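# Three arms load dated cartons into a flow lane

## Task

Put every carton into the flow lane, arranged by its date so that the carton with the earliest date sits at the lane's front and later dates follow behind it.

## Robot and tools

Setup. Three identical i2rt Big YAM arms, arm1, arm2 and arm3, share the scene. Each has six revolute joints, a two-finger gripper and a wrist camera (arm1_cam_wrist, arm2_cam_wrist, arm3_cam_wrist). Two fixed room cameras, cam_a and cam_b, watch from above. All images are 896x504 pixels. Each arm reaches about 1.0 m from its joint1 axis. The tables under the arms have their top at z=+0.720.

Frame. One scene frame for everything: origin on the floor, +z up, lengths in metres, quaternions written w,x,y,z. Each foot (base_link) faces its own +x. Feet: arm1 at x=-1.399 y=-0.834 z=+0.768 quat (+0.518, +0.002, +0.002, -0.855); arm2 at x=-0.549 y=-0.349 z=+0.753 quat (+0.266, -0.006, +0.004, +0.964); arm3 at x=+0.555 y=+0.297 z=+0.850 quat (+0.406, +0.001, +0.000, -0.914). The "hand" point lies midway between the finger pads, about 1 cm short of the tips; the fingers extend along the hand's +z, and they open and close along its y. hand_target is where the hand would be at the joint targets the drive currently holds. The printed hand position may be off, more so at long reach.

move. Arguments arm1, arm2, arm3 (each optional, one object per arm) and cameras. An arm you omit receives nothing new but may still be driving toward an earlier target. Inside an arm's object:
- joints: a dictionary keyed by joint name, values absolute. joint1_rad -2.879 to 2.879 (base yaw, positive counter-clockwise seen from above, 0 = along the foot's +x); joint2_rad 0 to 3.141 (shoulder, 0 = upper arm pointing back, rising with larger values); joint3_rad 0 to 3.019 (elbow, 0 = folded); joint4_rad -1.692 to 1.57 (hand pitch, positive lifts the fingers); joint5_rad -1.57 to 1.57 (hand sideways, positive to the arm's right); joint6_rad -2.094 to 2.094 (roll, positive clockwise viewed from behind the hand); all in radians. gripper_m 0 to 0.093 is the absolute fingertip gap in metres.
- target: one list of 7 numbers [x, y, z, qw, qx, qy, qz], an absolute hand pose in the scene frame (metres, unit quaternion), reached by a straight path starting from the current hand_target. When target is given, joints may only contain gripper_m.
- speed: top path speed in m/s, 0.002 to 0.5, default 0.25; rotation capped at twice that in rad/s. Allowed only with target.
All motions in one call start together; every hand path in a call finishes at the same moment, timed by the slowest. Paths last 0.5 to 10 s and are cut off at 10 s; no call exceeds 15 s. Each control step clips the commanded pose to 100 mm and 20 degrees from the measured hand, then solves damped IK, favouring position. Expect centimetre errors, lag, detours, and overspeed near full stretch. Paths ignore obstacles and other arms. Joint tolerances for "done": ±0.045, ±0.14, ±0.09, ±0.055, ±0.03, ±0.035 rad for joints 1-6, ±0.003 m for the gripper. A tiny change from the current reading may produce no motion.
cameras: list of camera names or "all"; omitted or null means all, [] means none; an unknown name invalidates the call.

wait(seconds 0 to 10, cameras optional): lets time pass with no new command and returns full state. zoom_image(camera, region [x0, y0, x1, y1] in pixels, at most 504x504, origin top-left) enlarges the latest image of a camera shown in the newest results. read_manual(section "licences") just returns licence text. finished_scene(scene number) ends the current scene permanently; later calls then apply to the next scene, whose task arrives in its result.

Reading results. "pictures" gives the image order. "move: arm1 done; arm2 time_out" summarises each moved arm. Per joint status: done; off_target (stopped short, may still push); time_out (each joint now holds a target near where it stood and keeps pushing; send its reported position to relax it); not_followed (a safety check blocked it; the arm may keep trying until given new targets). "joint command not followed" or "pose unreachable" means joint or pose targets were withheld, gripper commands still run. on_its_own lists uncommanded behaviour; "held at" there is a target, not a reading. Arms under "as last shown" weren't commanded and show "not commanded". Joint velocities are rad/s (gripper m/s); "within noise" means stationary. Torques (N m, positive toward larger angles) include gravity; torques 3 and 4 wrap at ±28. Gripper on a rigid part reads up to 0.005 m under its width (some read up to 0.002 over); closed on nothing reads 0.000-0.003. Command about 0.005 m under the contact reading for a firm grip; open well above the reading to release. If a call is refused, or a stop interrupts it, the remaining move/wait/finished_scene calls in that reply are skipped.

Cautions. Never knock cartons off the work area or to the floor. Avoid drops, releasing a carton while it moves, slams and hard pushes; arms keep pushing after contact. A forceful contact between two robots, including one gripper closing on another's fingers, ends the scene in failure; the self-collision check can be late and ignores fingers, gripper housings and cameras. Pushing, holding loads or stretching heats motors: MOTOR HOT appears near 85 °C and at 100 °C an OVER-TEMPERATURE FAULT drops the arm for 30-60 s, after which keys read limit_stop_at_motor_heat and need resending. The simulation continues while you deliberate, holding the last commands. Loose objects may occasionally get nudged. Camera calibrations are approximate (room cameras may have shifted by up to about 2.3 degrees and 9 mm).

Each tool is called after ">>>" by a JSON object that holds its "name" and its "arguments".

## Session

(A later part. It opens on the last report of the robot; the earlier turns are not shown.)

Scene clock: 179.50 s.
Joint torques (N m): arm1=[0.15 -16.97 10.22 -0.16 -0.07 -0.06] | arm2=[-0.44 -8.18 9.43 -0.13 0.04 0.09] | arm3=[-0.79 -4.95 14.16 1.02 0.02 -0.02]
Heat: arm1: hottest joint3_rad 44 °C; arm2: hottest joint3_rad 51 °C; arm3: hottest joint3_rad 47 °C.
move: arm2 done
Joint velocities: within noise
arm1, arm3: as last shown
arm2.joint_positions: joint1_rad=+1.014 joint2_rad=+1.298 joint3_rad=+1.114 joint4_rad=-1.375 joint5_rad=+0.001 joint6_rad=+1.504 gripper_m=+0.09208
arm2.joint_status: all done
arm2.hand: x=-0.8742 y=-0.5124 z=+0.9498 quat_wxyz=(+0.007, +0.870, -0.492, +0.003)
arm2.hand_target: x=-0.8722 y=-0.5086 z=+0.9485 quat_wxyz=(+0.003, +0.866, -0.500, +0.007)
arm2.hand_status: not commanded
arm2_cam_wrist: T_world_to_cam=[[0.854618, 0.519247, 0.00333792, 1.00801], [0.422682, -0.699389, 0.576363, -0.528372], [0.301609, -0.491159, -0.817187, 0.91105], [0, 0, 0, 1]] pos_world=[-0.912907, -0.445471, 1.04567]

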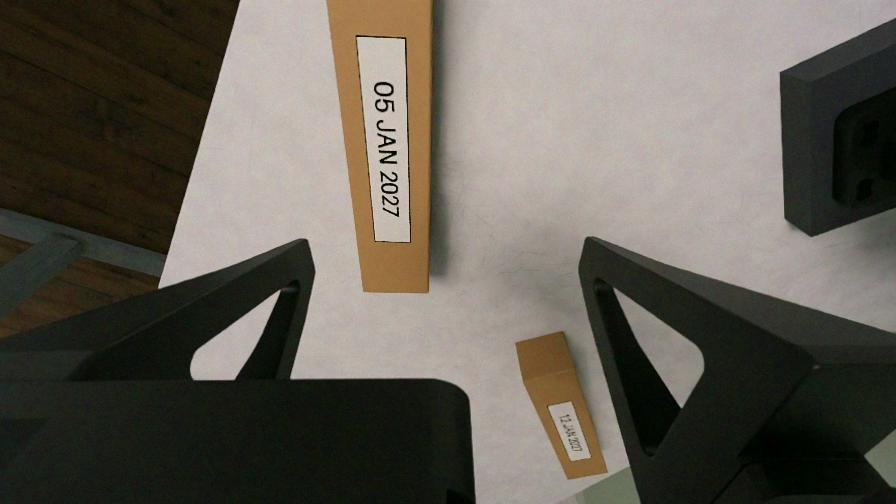

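>>> {"name": "move", "arguments": {"arm1": {"target": [-1.733, -1.184, 0.85, 0, 0.4840, 0.8750, 0], "speed": 0.15}, "arm2": {"target": [-0.906, -0.556, 0.85, 0, 0.8801, -0.4749, 0], "speed": 0.2}, "cameras": ["arm1_cam_wrist", "arm2_cam_wrist"]}}

Scene clock: 193.87 s.
Joint torques (N m): arm1=[-0.56 -16.67 8.16 0.49 -0.11 -0.07] | arm2=[0.67 -9.58 8.17 0.72 0.15 0.09] | arm3=[-0.79 -5.25 14.2 1.01 0.02 -0.02]
Heat: arm1: hottest joint3_rad 43 °C; arm2: hottest joint3_rad 52 °C; arm3: hottest joint3_rad 47 °C.
move: arm1 done; arm2 done
Joint velocities: within noise
arm1.joint_positions: joint1_rad=-0.266 joint2_rad=+1.702 joint3_rad=+1.245 joint4_rad=-1.127 joint5_rad=+0.000 joint6_rad=-1.314 gripper_m=+0.09197
arm1.joint_status: not commanded
arm1.hand: x=-1.7241 y=-1.1848 z=+0.8476 quat_wxyz=(-0.001, -0.481, -0.877, -0.009)
arm1.hand_target: x=-1.7329 y=-1.1840 z=+0.8501 quat_wxyz=(+0.000, -0.484, -0.875, +0.000)
arm1.hand_status: done (0.009 m and 1.2 deg from the pose sent, 0.082 m and 3.0 deg at the start)
arm2.joint_positions: joint1_rad=+1.065 joint2_rad=+1.504 joint3_rad=+1.071 joint4_rad=-1.122 joint5_rad=+0.013 joint6_rad=+1.514 gripper_m=+0.09208
arm2.joint_status: not commanded
arm2.hand: x=-0.9101 y=-0.5539 z=+0.8589 quat_wxyz=(+0.006, +0.880, -0.474, -0.003)
arm2.hand_target: x=-0.9060 y=-0.5558 z=+0.8501 quat_wxyz=(+0.000, +0.880, -0.475, +0.000)
arm2.hand_status: done (0.010 m and 0.8 deg from the pose sent, 0.114 m and 2.5 deg at the start)
arm3.joint_positions: joint1_rad=-0.349 joint2_rad=+0.808 joint3_rad=+1.173 joint4_rad=-1.290 joint5_rad=+0.001 joint6_rad=+0.008 gripper_m=+0.09209
arm3.joint_status: not commanded
arm3.hand: x=+0.2759 y=+0.1508 z=+1.2409 quat_wxyz=(-0.078, -0.921, -0.225, +0.307)
arm3.hand_target: x=+0.2769 y=+0.1550 z=+1.2552 quat_wxyz=(-0.078, -0.918, -0.223, +0.319)
arm3.hand_status: not commanded
arm1_cam_wrist: T_world_to_cam=[[-0.840916, -0.539489, -0.0425597, -2.04962], [-0.44109, 0.637724, 0.631464, -0.542279], [-0.313527, 0.549781, -0.774236, 0.890559], [0, 0, 0, 1]] pos_world=[-1.68354, -1.24954, 0.944702]
arm2_cam_wrist: T_world_to_cam=[[0.832171, 0.554518, -0.001085, 1.06351], [0.457663, -0.685712, 0.565989, -0.441502], [0.313107, -0.471496, -0.824412, 0.854815], [0, 0, 0, 1]] pos_world=[-0.950609, -0.489435, 0.955759]

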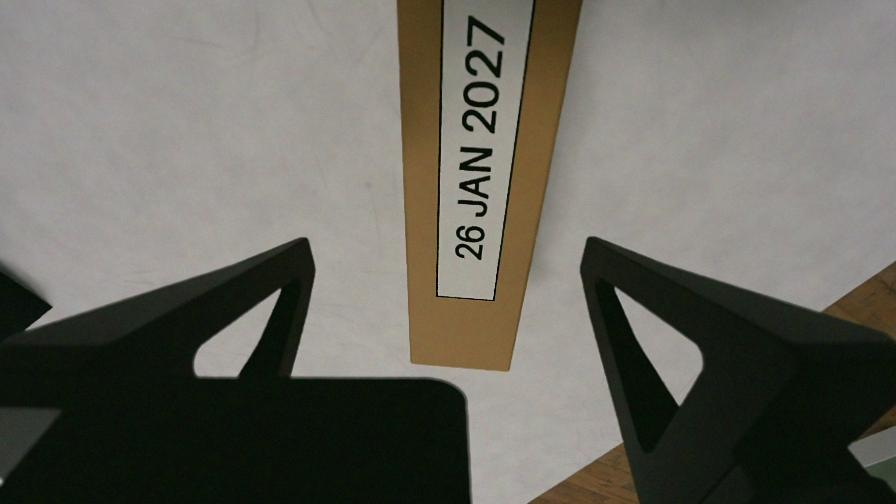

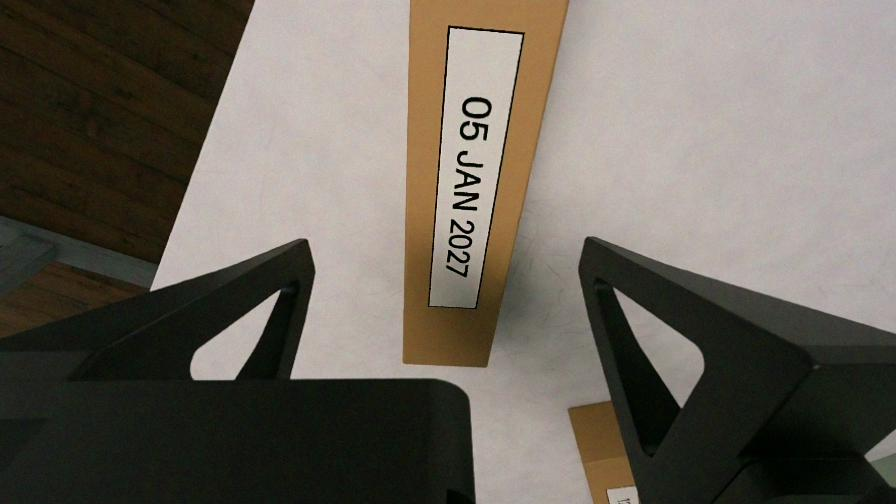

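>>> {"name": "move", "arguments": {"arm1": {"target": [-1.737, -1.189, 0.774, 0, 0.4955, 0.8686, 0], "speed": 0.12}, "arm2": {"target": [-0.892, -0.557, 0.752, 0, 0.8612, -0.5083, 0], "speed": 0.12}, "cameras": ["arm1_cam_wrist", "arm2_cam_wrist"]}}

Scene clock: 210.53 s.
Joint torques (N m): arm1=[-0.56 -16.56 6.94 0.47 -0.12 0.12] | arm2=[0.79 -9.88 6.53 0.64 0.13 0.09] | arm3=[-0.79 -5.13 14.16 1.01 0.03 -0.03]
Heat: arm1: hottest joint3_rad 43 °C; arm2: hottest joint3_rad 50 °C; arm3: hottest joint3_rad 48 °C.
move: arm1 done; arm2 off_target
Joint velocities: within noise
arm1.joint_positions: joint1_rad=-0.266 joint2_rad=+1.815 joint3_rad=+1.185 joint4_rad=-0.945 joint5_rad=+0.000 joint6_rad=-1.304 gripper_m=+0.09197
arm1.joint_status: not commanded
arm1.hand: x=-1.7299 y=-1.1908 z=+0.7755 quat_wxyz=(+0.000, -0.486, -0.874, -0.005)
arm1.hand_target: x=-1.7369 y=-1.1889 z=+0.7739 quat_wxyz=(+0.000, -0.495, -0.869, +0.000)
arm1.hand_status: done (0.008 m and 1.4 deg from the pose sent, 0.075 m and 2.2 deg at the start)
arm2.joint_positions: joint1_rad=+1.080 joint2_rad=+1.632 joint3_rad=+0.922 joint4_rad=-0.841 joint5_rad=+0.014 joint6_rad=+1.606 gripper_m=+0.09208
arm2.joint_status: not commanded
arm2.hand: x=-0.8994 y=-0.5563 z=+0.7617 quat_wxyz=(+0.008, +0.861, -0.508, -0.004)
arm2.hand_target: x=-0.8919 y=-0.5568 z=+0.7522 quat_wxyz=(+0.000, +0.861, -0.508, +0.000)
arm2.hand_status: off_target (0.012 m and 1.0 deg from the pose sent, 0.108 m and 4.6 deg at the start)
arm3: as last shown
arm1_cam_wrist: T_world_to_cam=[[-0.846451, -0.531426, -0.0332638, -2.0681], [-0.430588, 0.646411, 0.629878, -0.465796], [-0.313232, 0.547484, -0.775981, 0.835443], [0, 0, 0, 1]] pos_world=[-1.68943, -1.25534, 0.872891]
arm2_cam_wrist: T_world_to_cam=[[0.872812, 0.488031, -0.00502874, 1.05834], [0.404537, -0.717647, 0.566861, -0.459196], [0.273037, -0.496797, -0.823798, 0.719515], [0, 0, 0, 1]] pos_world=[-0.934424, -0.488591, 0.858358]

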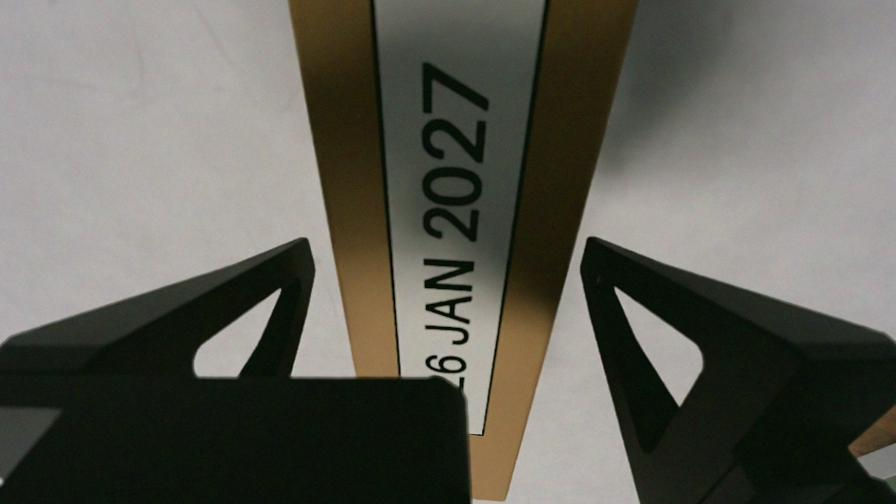

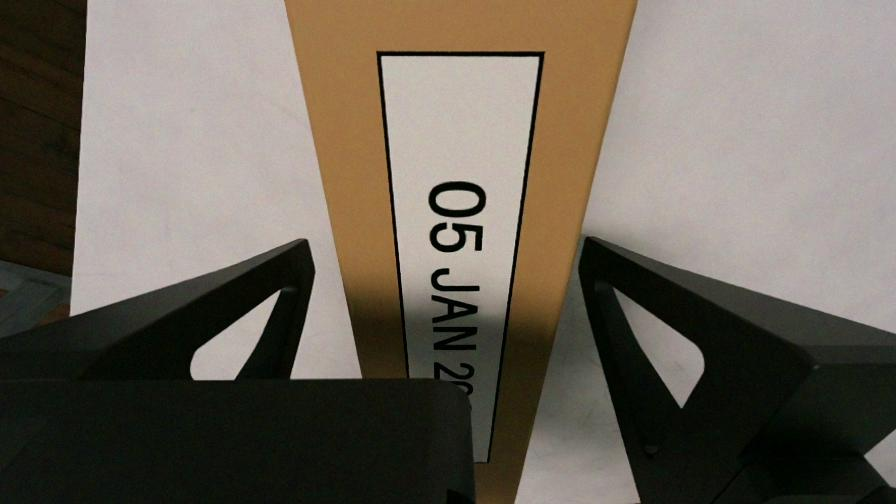

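>>> {"name": "move", "arguments": {"arm1": {"joints": {"gripper_m": 0.054}}, "arm2": {"joints": {"gripper_m": 0.054}}, "cameras": []}}

>>> {"name": "move", "arguments": {"arm1": {"target": [-1.735, -1.195, 0.95, 0, 0.4955, 0.8686, 0], "speed": 0.2}, "arm2": {"target": [-0.892, -0.557, 0.95, 0, 0.8612, -0.5083, 0], "speed": 0.2}, "cameras": ["arm1_cam_wrist", "arm2_cam_wrist"]}}

Scene clock: 219.03 s.
Joint torques (N m): arm1=[-0.56 -16.5 6.95 0.43 -0.11 0.11] | arm2=[0.79 -9.88 6.61 0.69 0.13 0.09] | arm3=[-0.73 -5.01 14.15 0.99 0.02 -0.02]
Heat: arm1: hottest joint3_rad 42 °C; arm2: hottest joint3_rad 50 °C; arm3: hottest joint3_rad 48 °C.
move: arm1 off_target; arm2 off_target
Joint velocities: within noise
arm1.joint_positions: joint1_rad=-0.266 joint2_rad=+1.815 joint3_rad=+1.185 joint4_rad=-0.942 joint5_rad=+0.000 joint6_rad=-1.302 gripper_m=+0.06010
arm1.joint_status: gripper_m off_target (ended at +0.06013, target +0.05400)
arm1.hand: x=-1.7302 y=-1.1913 z=+0.7755 quat_wxyz=(+0.000, -0.486, -0.874, -0.004)
arm1.hand_target: x=-1.7369 y=-1.1889 z=+0.7739 quat_wxyz=(+0.000, -0.495, -0.869, +0.000)
arm1.hand_status: not commanded
arm2.joint_positions: joint1_rad=+1.080 joint2_rad=+1.632 joint3_rad=+0.920 joint4_rad=-0.840 joint5_rad=+0.014 joint6_rad=+1.607 gripper_m=+0.06070
arm2.joint_status: gripper_m off_target (ended at +0.06073, target +0.05400)
arm2.hand: x=-0.8988 y=-0.5560 z=+0.7612 quat_wxyz=(+0.008, +0.861, -0.508, -0.004)
arm2.hand_target: x=-0.8919 y=-0.5567 z=+0.7522 quat_wxyz=(+0.000, +0.861, -0.508, +0.000)
arm2.hand_status: not commanded
arm3: as last shown

Scene clock: 220.87 s.
Joint torques (N m): arm1=[0.32 -18.43 13.71 -0.47 -0.07 0.11] | arm2=[0.85 -9.82 15.72 -0.49 0.06 0.1] | arm3=[-0.79 -5.25 14.16 1.03 0.01 -0.02]
Heat: arm1: hottest joint3_rad 43 °C; arm2: hottest joint3_rad 50 °C; arm3: hottest joint3_rad 48 °C.
move: arm1 off_target; arm2 off_target
Joint velocities: within noise
arm1.joint_positions: joint1_rad=-0.266 joint2_rad=+1.662 joint3_rad=+1.368 joint4_rad=-1.358 joint5_rad=-0.002 joint6_rad=-1.293 gripper_m=+0.06011
arm1.joint_status: not commanded
arm1.hand: x=-1.7183 y=-1.1791 z=+0.9107 quat_wxyz=(-0.010, -0.490, -0.871, -0.042)
arm1.hand_target: x=-1.7331 y=-1.1931 z=+0.9500 quat_wxyz=(+0.000, -0.495, -0.869, +0.000)
arm1.hand_status: off_target (0.046 m and 5.0 deg from the pose sent, 0.174 m and 1.3 deg at the start)
arm2.joint_positions: joint1_rad=+1.087 joint2_rad=+1.403 joint3_rad=+1.127 joint4_rad=-1.369 joint5_rad=+0.014 joint6_rad=+1.614 gripper_m=+0.06070
arm2.joint_status: not commanded
arm2.hand: x=-0.8716 y=-0.5399 z=+0.9181 quat_wxyz=(-0.034, +0.861, -0.507, +0.018)
arm2.hand_target: x=-0.8899 y=-0.5557 z=+0.9500 quat_wxyz=(+0.001, +0.861, -0.508, +0.000)
arm2.hand_status: off_target (0.042 m and 4.4 deg from the pose sent, 0.189 m and 1.0 deg at the start)
arm3: as last shown
arm1_cam_wrist: T_world_to_cam=[[-0.848621, -0.51786, -0.108, -1.96708], [-0.457385, 0.615704, 0.641644, -0.646504], [-0.265786, 0.59391, -0.759361, 1.05865], [0, 0, 0, 1]] pos_world=[-1.68363, -1.24936, 1.00628]
arm2_cam_wrist: T_world_to_cam=[[0.869097, 0.486514, 0.0892946, 0.936258], [0.359548, -0.745332, 0.561431, -0.596459], [0.339698, -0.455832, -0.822692, 0.92822], [0, 0, 0, 1]] pos_world=[-0.914558, -0.47695, 1.01491]

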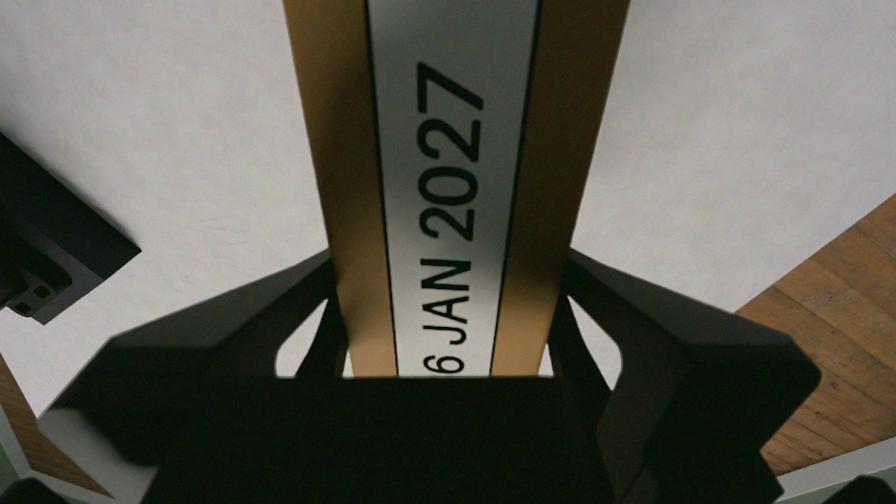

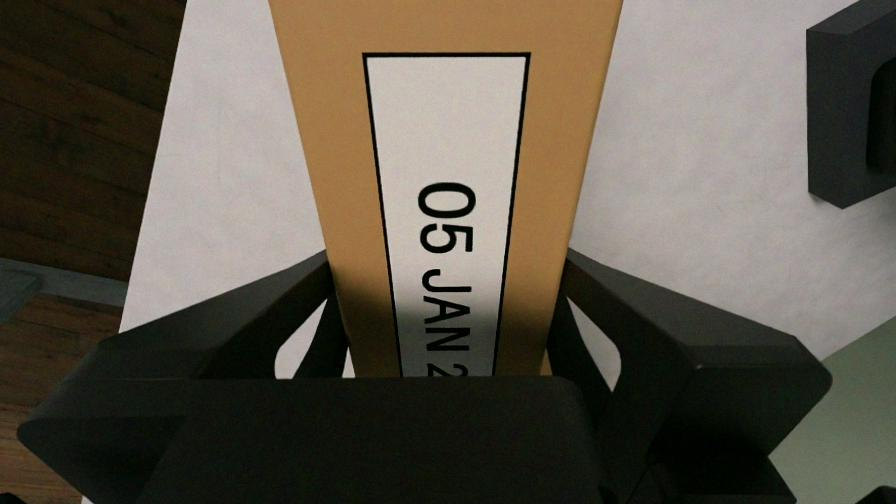

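>>> {"name": "move", "arguments": {"arm1": {"joints": {"joint1_rad": 2.54, "joint6_rad": 1.57}}, "arm2": {"joints": {"joint1_rad": -1.415, "joint6_rad": 1.187}}, "cameras": ["arm2_cam_wrist"]}}

>>> {"name": "move", "arguments": {"arm1": {"target": [-0.872, -0.512, 0.85, 0, 0.5, 0.86603, 0], "speed": 0.3}, "arm2": {"target": [0.035, 0.030, 0.945, 0, 0, 1, 0], "speed": 0.3}, "cameras": ["arm1_cam_wrist", "arm2_cam_wrist"]}}

Scene clock: 230.57 s.
Joint torques (N m): arm1=[0.21 -19.72 10.86 -0.47 0.26 0.14] | arm2=[-0.26 -11.16 13.85 -0.4 0 -0.12] | arm3=[-0.79 -5.07 14.15 0.96 0.01 -0.03]
Heat: arm1: hottest joint3_rad 45 °C; arm2: hottest joint3_rad 52 °C; arm3: hottest joint3_rad 48 °C.
move: arm1 done; arm2 done
Joint velocities: within noise
arm1.joint_positions: joint1_rad=+2.540 joint2_rad=+1.673 joint3_rad=+1.407 joint4_rad=-1.359 joint5_rad=-0.003 joint6_rad=+1.561 gripper_m=+0.06012
arm1.joint_status: all done
arm1.hand: x=-0.9722 y=-0.6081 z=+0.9238 quat_wxyz=(+0.016, -0.511, -0.859, +0.020)
arm1.hand_target: x=-0.9662 y=-0.6054 z=+0.9550 quat_wxyz=(+0.000, -0.515, -0.857, -0.006)
arm1.hand_status: not commanded
arm2.joint_positions: joint1_rad=-1.413 joint2_rad=+1.412 joint3_rad=+1.151 joint4_rad=-1.368 joint5_rad=+0.016 joint6_rad=+1.198 gripper_m=+0.06072
arm2.joint_status: all done
arm2.hand: x=-0.4045 y=+0.0078 z=+0.9215 quat_wxyz=(-0.001, -0.004, -0.999, +0.036)
arm2.hand_target: x=-0.3986 y=+0.0217 z=+0.9480 quat_wxyz=(-0.012, +0.000, -1.000, +0.007)
arm2.hand_status: not commanded
arm3: as last shown
arm2_cam_wrist: T_world_to_cam=[[-0.00422921, -0.996433, 0.0842865, -0.073536], [-0.826194, 0.0509671, 0.561076, -0.843611], [-0.56337, -0.0672641, -0.823462, 0.654281], [0, 0, 0, 1]] pos_world=[-0.328695, 0.0137323, 1.0183]

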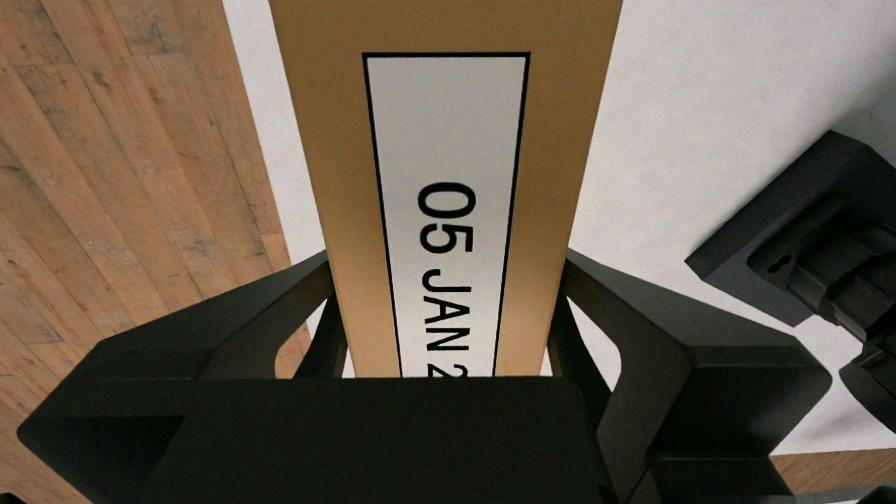

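Scene clock: 233.23 s.
Joint torques (N m): arm1=[2.08 -23.71 13.05 -0.02 0.3 0.15] | arm2=[0.09 -23.18 16.62 -0.38 -0.07 -0.13] | arm3=[-0.5 -5.13 14.2 1.02 0.02 -0.03]
Heat: arm1: hottest joint3_rad 45 °C; arm2: hottest joint3_rad 53 °C; arm3: hottest joint3_rad 48 °C.
move: arm1 off_target; arm2 off_target
Joint velocities: within noise
arm1.joint_positions: joint1_rad=+2.588 joint2_rad=+2.055 joint3_rad=+1.661 joint4_rad=-1.276 joint5_rad=+0.000 joint6_rad=+1.588 gripper_m=+0.06012
arm1.joint_status: not commanded
arm1.hand: x=-0.8940 y=-0.5351 z=+0.8134 quat_wxyz=(+0.025, -0.502, -0.864, +0.040)
arm1.hand_target: x=-0.8745 y=-0.5133 z=+0.8510 quat_wxyz=(+0.000, -0.500, -0.866, -0.001)
arm1.hand_status: off_target (0.049 m and 5.4 deg from the pose sent, 0.157 m and 3.2 deg at the start)
arm2.joint_positions: joint1_rad=-2.038 joint2_rad=+2.247 joint3_rad=+2.298 joint4_rad=-1.684 joint5_rad=-0.012 joint6_rad=+0.581 gripper_m=+0.06072
arm2.joint_status: not commanded
arm2.hand: x=+0.0219 y=+0.0167 z=+0.9117 quat_wxyz=(+0.025, -0.009, -1.000, +0.017)
arm2.hand_target: x=+0.0325 y=+0.0284 z=+0.9450 quat_wxyz=(-0.007, +0.000, -1.000, -0.004)
arm2.hand_status: off_target (0.038 m and 3.6 deg from the pose sent, 0.441 m and 4.1 deg at the start; a joint's target at an end of its range on 23 of 80 steps)
arm3: as last shown
arm1_cam_wrist: T_world_to_cam=[[-0.864546, -0.497781, 0.0690938, -1.09223], [-0.350292, 0.69547, 0.627389, -0.453561], [-0.360355, 0.518204, -0.775634, 0.709559], [0, 0, 0, 1]] pos_world=[-0.847472, -0.595952, 0.910384]
arm2_cam_wrist: T_world_to_cam=[[-0.0111009, -0.998795, 0.047796, -0.0285366], [-0.795631, 0.0377753, 0.604603, -0.526466], [-0.60568, -0.0313163, -0.795092, 0.86159], [0, 0, 0, 1]] pos_world=[0.102658, 0.018367, 1.00471]

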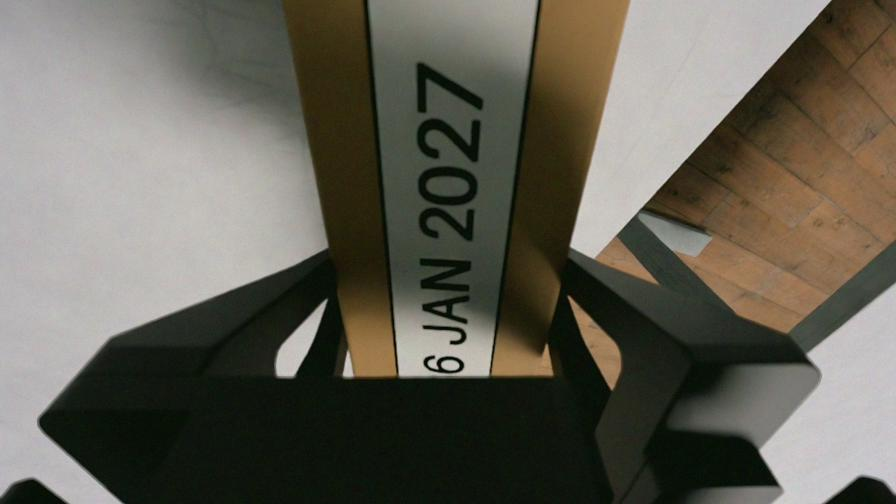

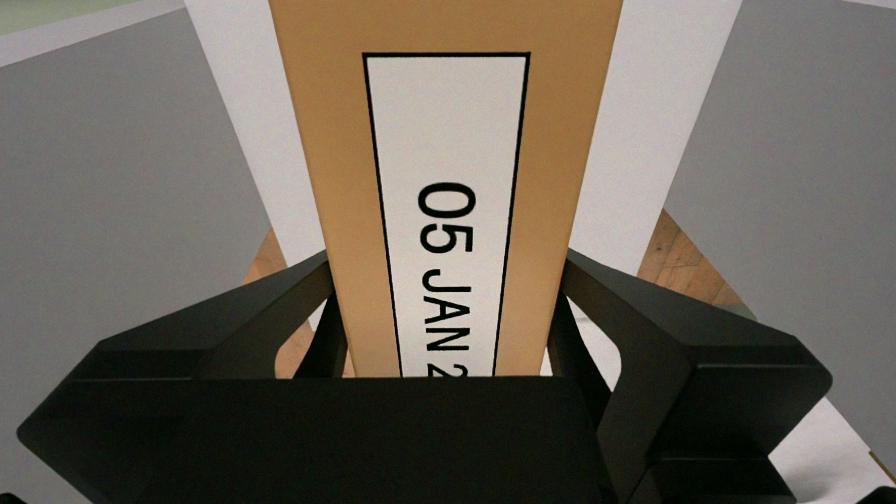

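>>> {"name": "move", "arguments": {"arm1": {"target": [-0.872, -0.512, 0.808, 0, 0.5, 0.86603, 0], "speed": 0.08}, "arm2": {"target": [0.031, 0.021, 0.815, 0, 0, 1, 0], "speed": 0.15}, "cameras": ["arm2_cam_wrist"]}}

Scene clock: 238.37 s.
Joint torques (N m): arm1=[2.08 -23.77 9.5 0.21 0.2 0.13] | arm2=[-0.26 -23.88 9.52 0.54 -0.07 -0.11] | arm3=[-0.79 -4.89 14.26 1.01 0.02 -0.03]
Heat: arm1: hottest joint3_rad 46 °C; arm2: hottest joint3_rad 54 °C; arm3: hottest joint3_rad 48 °C.
move: arm1 off_target; arm2 done
Joint velocities: within noise
arm1.joint_positions: joint1_rad=+2.588 joint2_rad=+2.096 joint3_rad=+1.661 joint4_rad=-1.192 joint5_rad=+0.002 joint6_rad=+1.590 gripper_m=+0.06012
arm1.joint_status: not commanded
arm1.hand: x=-0.8797 y=-0.5269 z=+0.7881 quat_wxyz=(+0.013, -0.503, -0.864, +0.022)
arm1.hand_target: x=-0.8726 y=-0.5124 z=+0.8082 quat_wxyz=(+0.000, -0.500, -0.866, +0.000)
arm1.hand_status: off_target (0.026 m and 3.0 deg from the pose sent, 0.032 m and 5.4 deg at the start)
arm2.joint_positions: joint1_rad=-2.038 joint2_rad=+2.265 joint3_rad=+2.059 joint4_rad=-1.383 joint5_rad=-0.012 joint6_rad=+0.575 gripper_m=+0.06072
arm2.joint_status: not commanded
arm2.hand: x=+0.0293 y=+0.0196 z=+0.8084 quat_wxyz=(+0.006, -0.006, -1.000, +0.006)
arm2.hand_target: x=+0.0309 y=+0.0210 z=+0.8150 quat_wxyz=(+0.000, +0.000, -1.000, +0.000)
arm2.hand_status: done (0.007 m and 1.2 deg from the pose sent, 0.097 m and 3.6 deg at the start)
arm3: as last shown
arm2_cam_wrist: T_world_to_cam=[[-0.00612894, -0.999692, 0.0240664, -0.0016329], [-0.817448, 0.0188708, 0.575694, -0.433822], [-0.57597, -0.0161447, -0.817311, 0.800784], [0, 0, 0, 1]] pos_world=[0.106591, 0.0194826, 0.904278]

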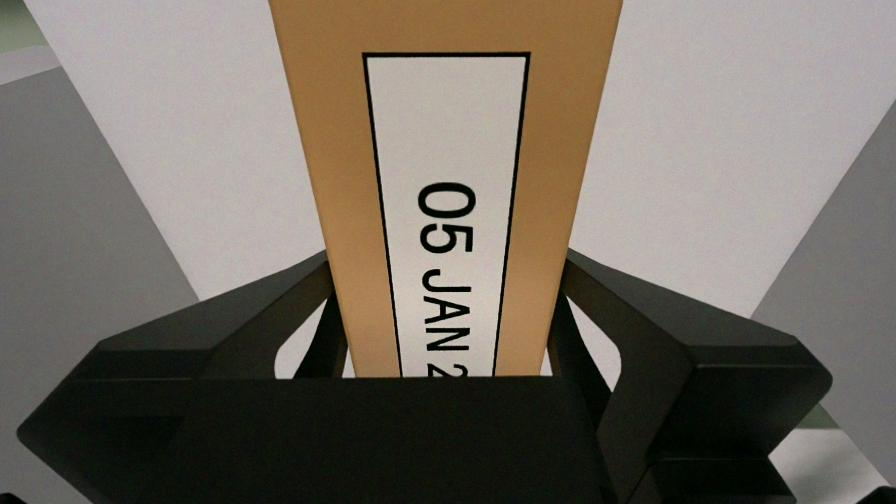

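>>> {"name": "move", "arguments": {"arm1": {"target": [-0.872, -0.512, 0.787, 0, 0.5, 0.86603, 0], "speed": 0.06}, "arm2": {"target": [0.030, 0.020, 0.789, 0, 0, 1, 0], "speed": 0.06}, "cameras": ["arm2_cam_wrist"]}}

Scene clock: 241.27 s.
Joint torques (N m): arm1=[2.02 -22.18 8.1 0.72 0.18 0.1] | arm2=[-0.21 -22.42 9.31 0.59 -0.06 -0.11] | arm3=[-0.67 -4.84 14.16 0.98 0.01 -0.02]
Heat: arm1: hottest joint3_rad 45 °C; arm2: hottest joint3_rad 53 °C; arm3: hottest joint3_rad 48 °C.
move: arm1 off_target; arm2 done
Joint velocities: within noise
arm1.joint_positions: joint1_rad=+2.588 joint2_rad=+2.098 joint3_rad=+1.660 joint4_rad=-1.161 joint5_rad=+0.003 joint6_rad=+1.593 gripper_m=+0.06012
arm1.joint_status: not commanded
arm1.hand: x=-0.8738 y=-0.5237 z=+0.7861 quat_wxyz=(+0.006, -0.504, -0.863, +0.011)
arm1.hand_target: x=-0.8722 y=-0.5122 z=+0.7870 quat_wxyz=(+0.000, -0.500, -0.866, +0.000)
arm1.hand_status: off_target (0.012 m and 1.5 deg from the pose sent, 0.017 m and 3.0 deg at the start)
arm2.joint_positions: joint1_rad=-2.038 joint2_rad=+2.271 joint3_rad=+2.019 joint4_rad=-1.325 joint5_rad=-0.012 joint6_rad=+0.574 gripper_m=+0.06072
arm2.joint_status: not commanded
arm2.hand: x=+0.0299 y=+0.0197 z=+0.7894 quat_wxyz=(+0.001, -0.005, -1.000, +0.002)
arm2.hand_target: x=+0.0300 y=+0.0200 z=+0.7889 quat_wxyz=(+0.000, +0.000, -1.000, +0.000)
arm2.hand_status: done (0.001 m and 0.7 deg from the pose sent, 0.019 m and 1.2 deg at the start)
arm3: as last shown
arm2_cam_wrist: T_world_to_cam=[[-0.0053834, -0.999832, 0.0175014, 0.00404853], [-0.823339, 0.0143645, 0.567368, -0.415561], [-0.567524, -0.0113552, -0.823279, 0.789969], [0, 0, 0, 1]] pos_world=[0.1062, 0.0189875, 0.88607]

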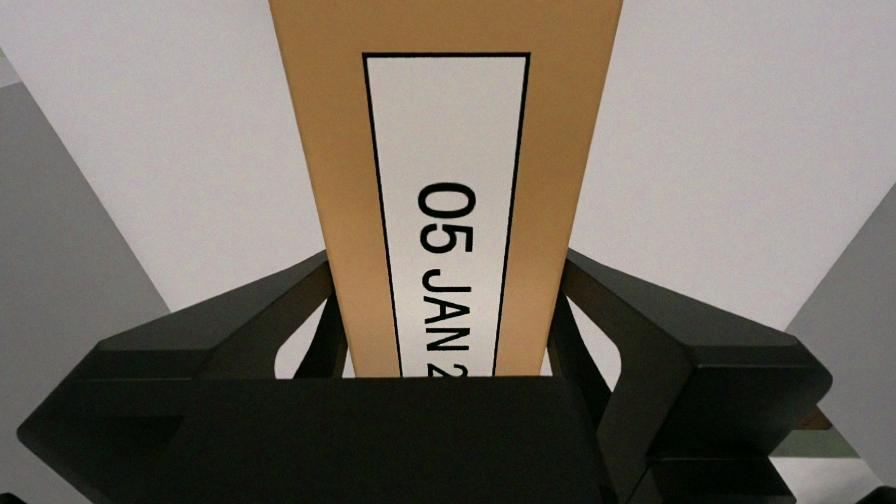

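>>> {"name": "move", "arguments": {"arm2": {"target": [0.030, 0.020, 0.777, 0, 0, 1, 0], "speed": 0.05}, "arm1": {"target": [-0.874, -0.516, 0.774, 0, 0.8612, -0.5083, 0], "speed": 0.05}, "cameras": ["arm2_cam_wrist", "arm1_cam_wrist", "cam_a"]}}

Scene clock: 270.23 s.
Joint torques (N m): arm1=[1.96 -22.07 7.61 0.29 -0.44 -0.24] | arm2=[-0.26 -22.77 8.81 0.64 -0.08 -0.11] | arm3=[-0.73 -5.13 14.19 1.03 0.02 -0.01]
Heat: arm1: hottest joint3_rad 44 °C; arm2: hottest joint3_rad 51 °C; arm3: hottest joint3_rad 48 °C.
move: arm1 off_target; arm2 off_target
Joint velocities: within noise
arm1.joint_positions: joint1_rad=+2.588 joint2_rad=+2.098 joint3_rad=+1.659 joint4_rad=-1.137 joint5_rad=+0.016 joint6_rad=+0.629 gripper_m=+0.06015
arm1.joint_status: not commanded
arm1.hand: x=-0.8677 y=-0.5226 z=+0.7858 quat_wxyz=(-0.003, -0.047, -0.999, +0.005)
arm1.hand_target: x=-0.8727 y=-0.5135 z=+0.7830 quat_wxyz=(+0.000, -0.025, -1.000, +0.000)
arm1.hand_status: off_target (0.015 m and 124.2 deg from the pose sent, 0.014 m and 179.5 deg at the start; the path was cut at 10 s, short of the pose sent)
arm2.joint_positions: joint1_rad=-2.038 joint2_rad=+2.271 joint3_rad=+2.019 joint4_rad=-1.318 joint5_rad=-0.012 joint6_rad=+0.574 gripper_m=+0.06072
arm2.joint_status: not commanded
arm2.hand: x=+0.0313 y=+0.0206 z=+0.7892 quat_wxyz=(-0.002, -0.005, -1.000, +0.001)
arm2.hand_target: x=+0.0299 y=+0.0200 z=+0.7852 quat_wxyz=(+0.000, +0.000, -1.000, +0.000)
arm2.hand_status: off_target (0.012 m and 0.6 deg from the pose sent, 0.013 m and 0.7 deg at the start; the path was cut at 10 s, short of the pose sent)
arm3.joint_positions: joint1_rad=-0.349 joint2_rad=+0.808 joint3_rad=+1.173 joint4_rad=-1.290 joint5_rad=+0.001 joint6_rad=+0.008 gripper_m=+0.09209
arm3.joint_status: not commanded
arm3.hand: x=+0.2759 y=+0.1508 z=+1.2409 quat_wxyz=(-0.078, -0.921, -0.225, +0.307)
arm3.hand_target: x=+0.2769 y=+0.1550 z=+1.2552 quat_wxyz=(-0.078, -0.918, -0.223, +0.319)
arm3.hand_status: not commanded
pictures: arm1_cam_wrist, arm2_cam_wrist, cam_a
arm1_cam_wrist: T_world_to_cam=[[-0.0889143, -0.995936, -0.0143375, -0.583097], [-0.781205, 0.0607994, 0.621307, -1.13652], [-0.617911, 0.0664436, -0.783436, 0.237668], [0, 0, 0, 1]] pos_world=[-0.792839, -0.527419, 0.883963]
arm2_cam_wrist: T_world_to_cam=[[-0.00502912, -0.99989, 0.0139622, 0.00775245], [-0.826465, 0.0120165, 0.56286, -0.41056], [-0.562966, -0.00870857, -0.826434, 0.792907], [0, 0, 0, 1]] pos_world=[0.107105, 0.0195902, 0.886265]

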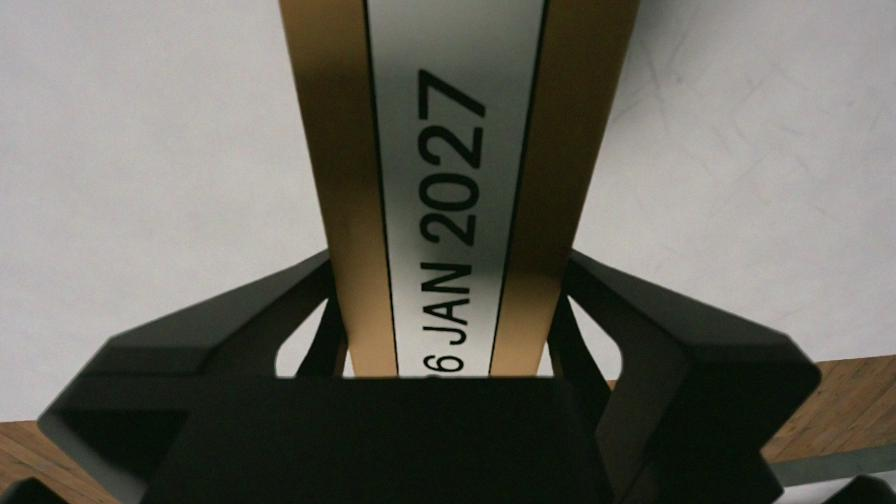

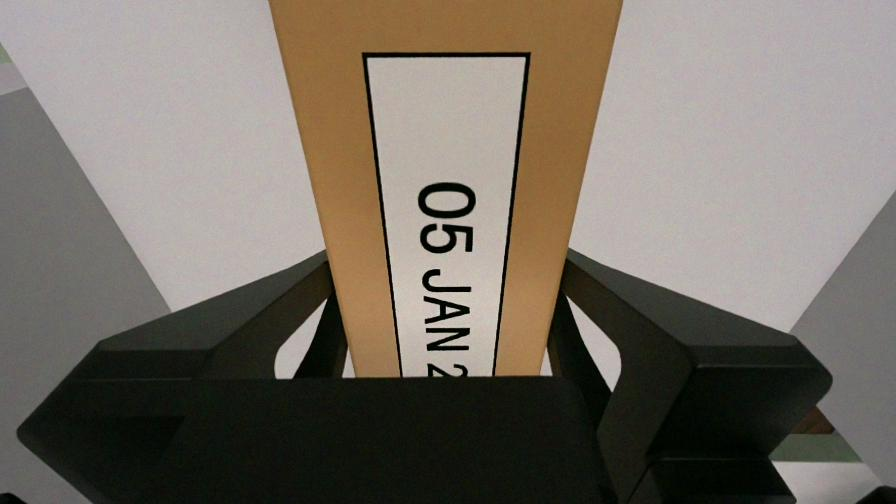

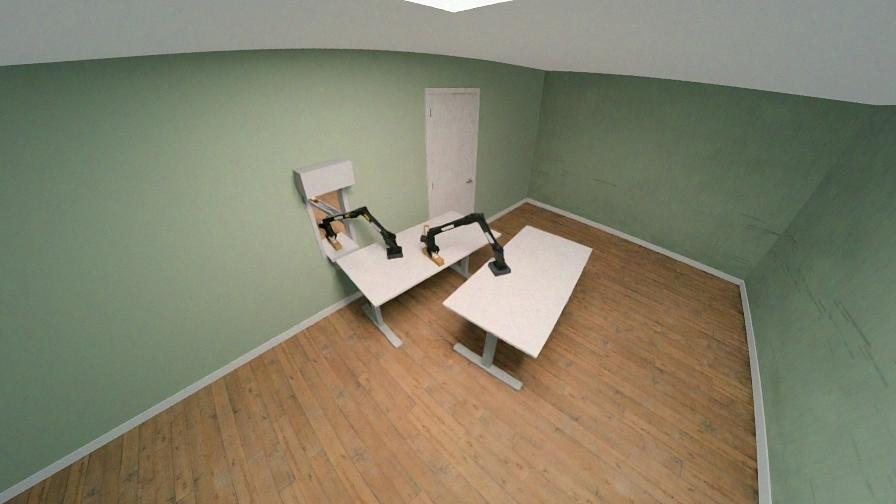

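>>> {"name": "move", "arguments": {"arm2": {"target": [0.030, 0.020, 0.772, 0, 0, 1, 0], "speed": 0.05}, "arm1": {"target": [-0.838, -0.518, 0.806, 0, 0, -1, 0], "speed": 0.12}, "cameras": ["arm2_cam_wrist"]}}

Scene clock: 290.53 s.
Joint torques (N m): arm1=[-0.09 -22.42 12.36 -0.46 -0.19 -0.18] | arm2=[-0.26 -21.83 8.18 1.16 -0.08 -0.11] | arm3=[-0.44 -5.25 14.2 1.09 0.02 -0.01]
Heat: arm1: hottest joint2_rad 43 °C; arm2: hottest joint3_rad 50 °C; arm3: hottest joint3_rad 48 °C.
move: arm1 off_target; arm2 off_target
Joint velocities: within noise
arm1.joint_positions: joint1_rad=+2.580 joint2_rad=+2.136 joint3_rad=+1.737 joint4_rad=-1.215 joint5_rad=+0.011 joint6_rad=+0.538 gripper_m=+0.06015
arm1.joint_status: not commanded
arm1.hand: x=-0.8591 y=-0.5221 z=+0.7903 quat_wxyz=(+0.015, -0.005, -1.000, +0.013)
arm1.hand_target: x=-0.8390 y=-0.5186 z=+0.8064 quat_wxyz=(-0.001, +0.000, -1.000, +0.000)
arm1.hand_status: off_target (0.027 m and 2.3 deg from the pose sent, 0.036 m and 5.4 deg at the start)
arm2.joint_positions: joint1_rad=-2.038 joint2_rad=+2.271 joint3_rad=+2.011 joint4_rad=-1.303 joint5_rad=-0.012 joint6_rad=+0.574 gripper_m=+0.06072
arm2.joint_status: not commanded
arm2.hand: x=+0.0322 y=+0.0211 z=+0.7862 quat_wxyz=(-0.005, -0.005, -1.000, -0.001)
arm2.hand_target: x=+0.0297 y=+0.0199 z=+0.7722 quat_wxyz=(+0.000, +0.000, -1.000, +0.000)
arm2.hand_status: off_target (0.014 m and 0.8 deg from the pose sent, 0.017 m and 0.6 deg at the start)
arm3: as last shown
arm2_cam_wrist: T_world_to_cam=[[-0.00501181, -0.999937, 0.0100732, 0.0113282], [-0.829889, 0.00977912, 0.557843, -0.404054], [-0.557907, -0.0055638, -0.829885, 0.793454], [0, 0, 0, 1]] pos_world=[0.10741, 0.0196934, 0.88376]

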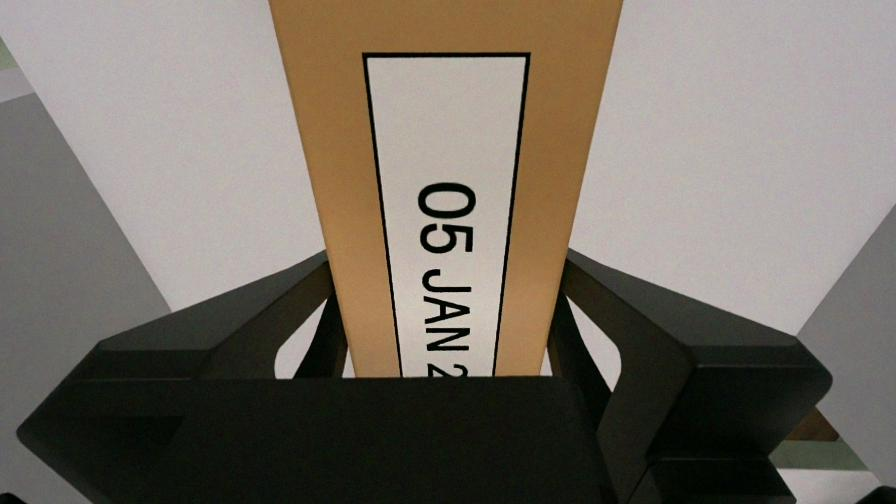

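>>> {"name": "move", "arguments": {"arm2": {"target": [0.030, 0.020, 0.764, 0, 0, 1, 0], "speed": 0.05}, "arm1": {"target": [-0.846, -0.518, 0.780, 0, 0, -1, 0], "speed": 0.08}, "cameras": ["arm1_cam_wrist"]}}

Scene clock: 294.43 s.
Joint torques (N m): arm1=[0.44 -22.01 8.35 0.44 -0.18 -0.13] | arm2=[-0.26 -21.13 7.79 1.48 -0.08 -0.11] | arm3=[-0.67 -5.19 14.2 1.03 0.03 -0.02]
Heat: arm1: hottest joint3_rad 44 °C; arm2: hottest joint3_rad 51 °C; arm3: hottest joint3_rad 48 °C.
move: arm1 done; arm2 off_target
Joint velocities: within noise
arm1.joint_positions: joint1_rad=+2.580 joint2_rad=+2.142 joint3_rad=+1.737 joint4_rad=-1.174 joint5_rad=+0.010 joint6_rad=+0.537 gripper_m=+0.06015
arm1.joint_status: not commanded
arm1.hand: x=-0.8508 y=-0.5174 z=+0.7865 quat_wxyz=(+0.000, -0.005, -1.000, +0.004)
arm1.hand_target: x=-0.8460 y=-0.5181 z=+0.7802 quat_wxyz=(+0.000, +0.000, -1.000, +0.000)
arm1.hand_status: done (0.008 m and 0.7 deg from the pose sent, 0.017 m and 2.3 deg at the start)
arm2.joint_positions: joint1_rad=-2.038 joint2_rad=+2.270 joint3_rad=+2.007 joint4_rad=-1.295 joint5_rad=-0.012 joint6_rad=+0.574 gripper_m=+0.06072
arm2.joint_status: not commanded
arm2.hand: x=+0.0327 y=+0.0214 z=+0.7857 quat_wxyz=(-0.007, -0.005, -1.000, -0.003)
arm2.hand_target: x=+0.0296 y=+0.0198 z=+0.7645 quat_wxyz=(+0.000, +0.000, -1.000, +0.000)
arm2.hand_status: off_target (0.022 m and 1.0 deg from the pose sent, 0.022 m and 0.8 deg at the start)
arm3: as last shown
arm1_cam_wrist: T_world_to_cam=[[-0.00563599, -0.99984, -0.0169574, -0.50547], [-0.779276, -0.00623535, 0.62665, -1.16132], [-0.626655, 0.0167463, -0.779117, 0.211779], [0, 0, 0, 1]] pos_world=[-0.775126, -0.516177, 0.884171]

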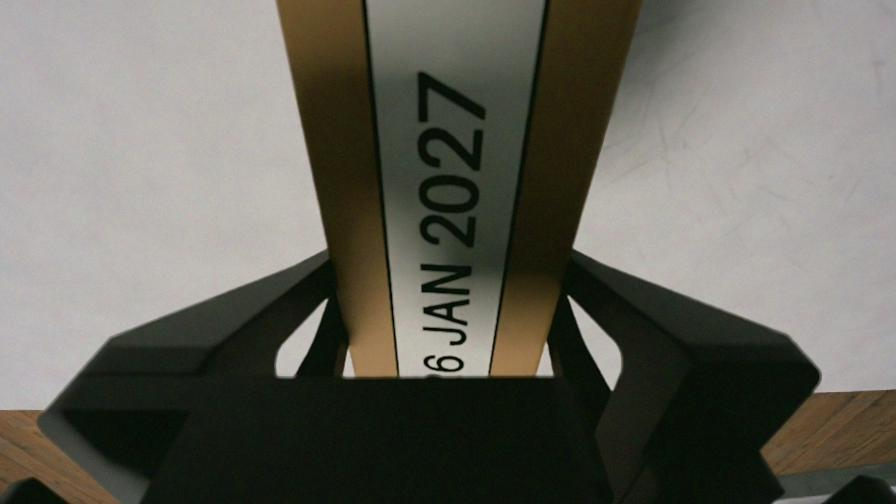

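>>> {"name": "move", "arguments": {"arm2": {"target": [0.030, 0.020, 0.780, 0, 0, 1, 0], "speed": 0.05, "joints": {"gripper_m": 0.092}}, "arm1": {"target": [-0.848, -0.518, 0.776, 0, 0, -1, 0], "speed": 0.08, "joints": {"gripper_m": 0.092}}, "cameras": ["arm1_cam_wrist", "arm2_cam_wrist"]}}

Scene clock: 298.67 s.
Joint torques (N m): arm1=[0.56 -22.36 7.95 0.54 0.04 -0.05] | arm2=[-0.26 -22.24 9.44 -0.13 -0.05 -0.11] | arm3=[-0.79 -5.13 14.24 1.03 0.02 -0.01]
Heat: arm1: hottest joint3_rad 43 °C; arm2: hottest joint3_rad 51 °C; arm3: hottest joint3_rad 48 °C.
move: arm1 done; arm2 done
Joint velocities: within noise
arm1.joint_positions: joint1_rad=+2.580 joint2_rad=+2.148 joint3_rad=+1.731 joint4_rad=-1.163 joint5_rad=+0.005 joint6_rad=+0.531 gripper_m=+0.09192
arm1.joint_status: all done
arm1.hand: x=-0.8517 y=-0.5168 z=+0.7810 quat_wxyz=(+0.002, -0.002, -1.000, +0.002)
arm1.hand_target: x=-0.8480 y=-0.5181 z=+0.7760 quat_wxyz=(+0.000, +0.000, -1.000, +0.000)
arm1.hand_status: done (0.006 m and 0.3 deg from the pose sent, 0.011 m and 0.7 deg at the start)
arm2.joint_positions: joint1_rad=-2.038 joint2_rad=+2.270 joint3_rad=+2.005 joint4_rad=-1.290 joint5_rad=-0.013 joint6_rad=+0.574 gripper_m=+0.09195
arm2.joint_status: all done
arm2.hand: x=+0.0330 y=+0.0217 z=+0.7849 quat_wxyz=(-0.008, -0.005, -1.000, -0.004)
arm2.hand_target: x=+0.0299 y=+0.0200 z=+0.7800 quat_wxyz=(+0.000, +0.000, -1.000, +0.000)
arm2.hand_status: done (0.006 m and 1.1 deg from the pose sent, 0.006 m and 1.0 deg at the start)
arm3: as last shown
arm1_cam_wrist: T_world_to_cam=[[0.000461573, -0.999782, -0.0208878, -0.496764], [-0.777219, -0.0135019, 0.629086, -1.16237], [-0.62923, 0.015944, -0.777055, 0.202717], [0, 0, 0, 1]] pos_world=[-0.775632, -0.515582, 0.878377]
arm2_cam_wrist: T_world_to_cam=[[-0.00493264, -0.999974, 0.00532456, 0.0157268], [-0.833211, 0.00705412, 0.55291, -0.398614], [-0.552933, -0.00170917, -0.833224, 0.795154], [0, 0, 0, 1]] pos_world=[0.107615, 0.0198973, 0.882855]

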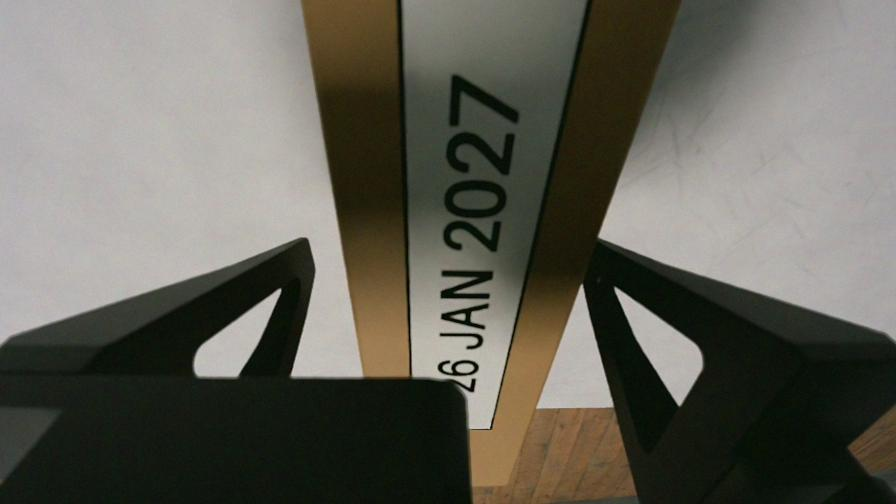

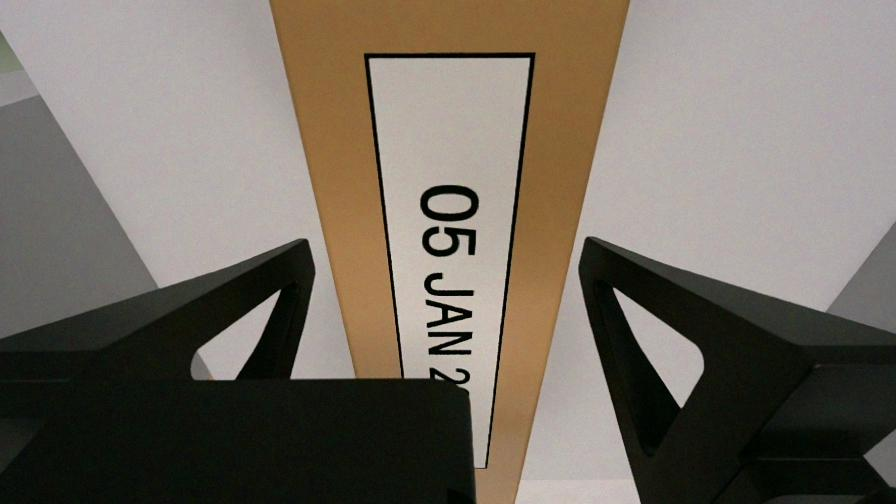

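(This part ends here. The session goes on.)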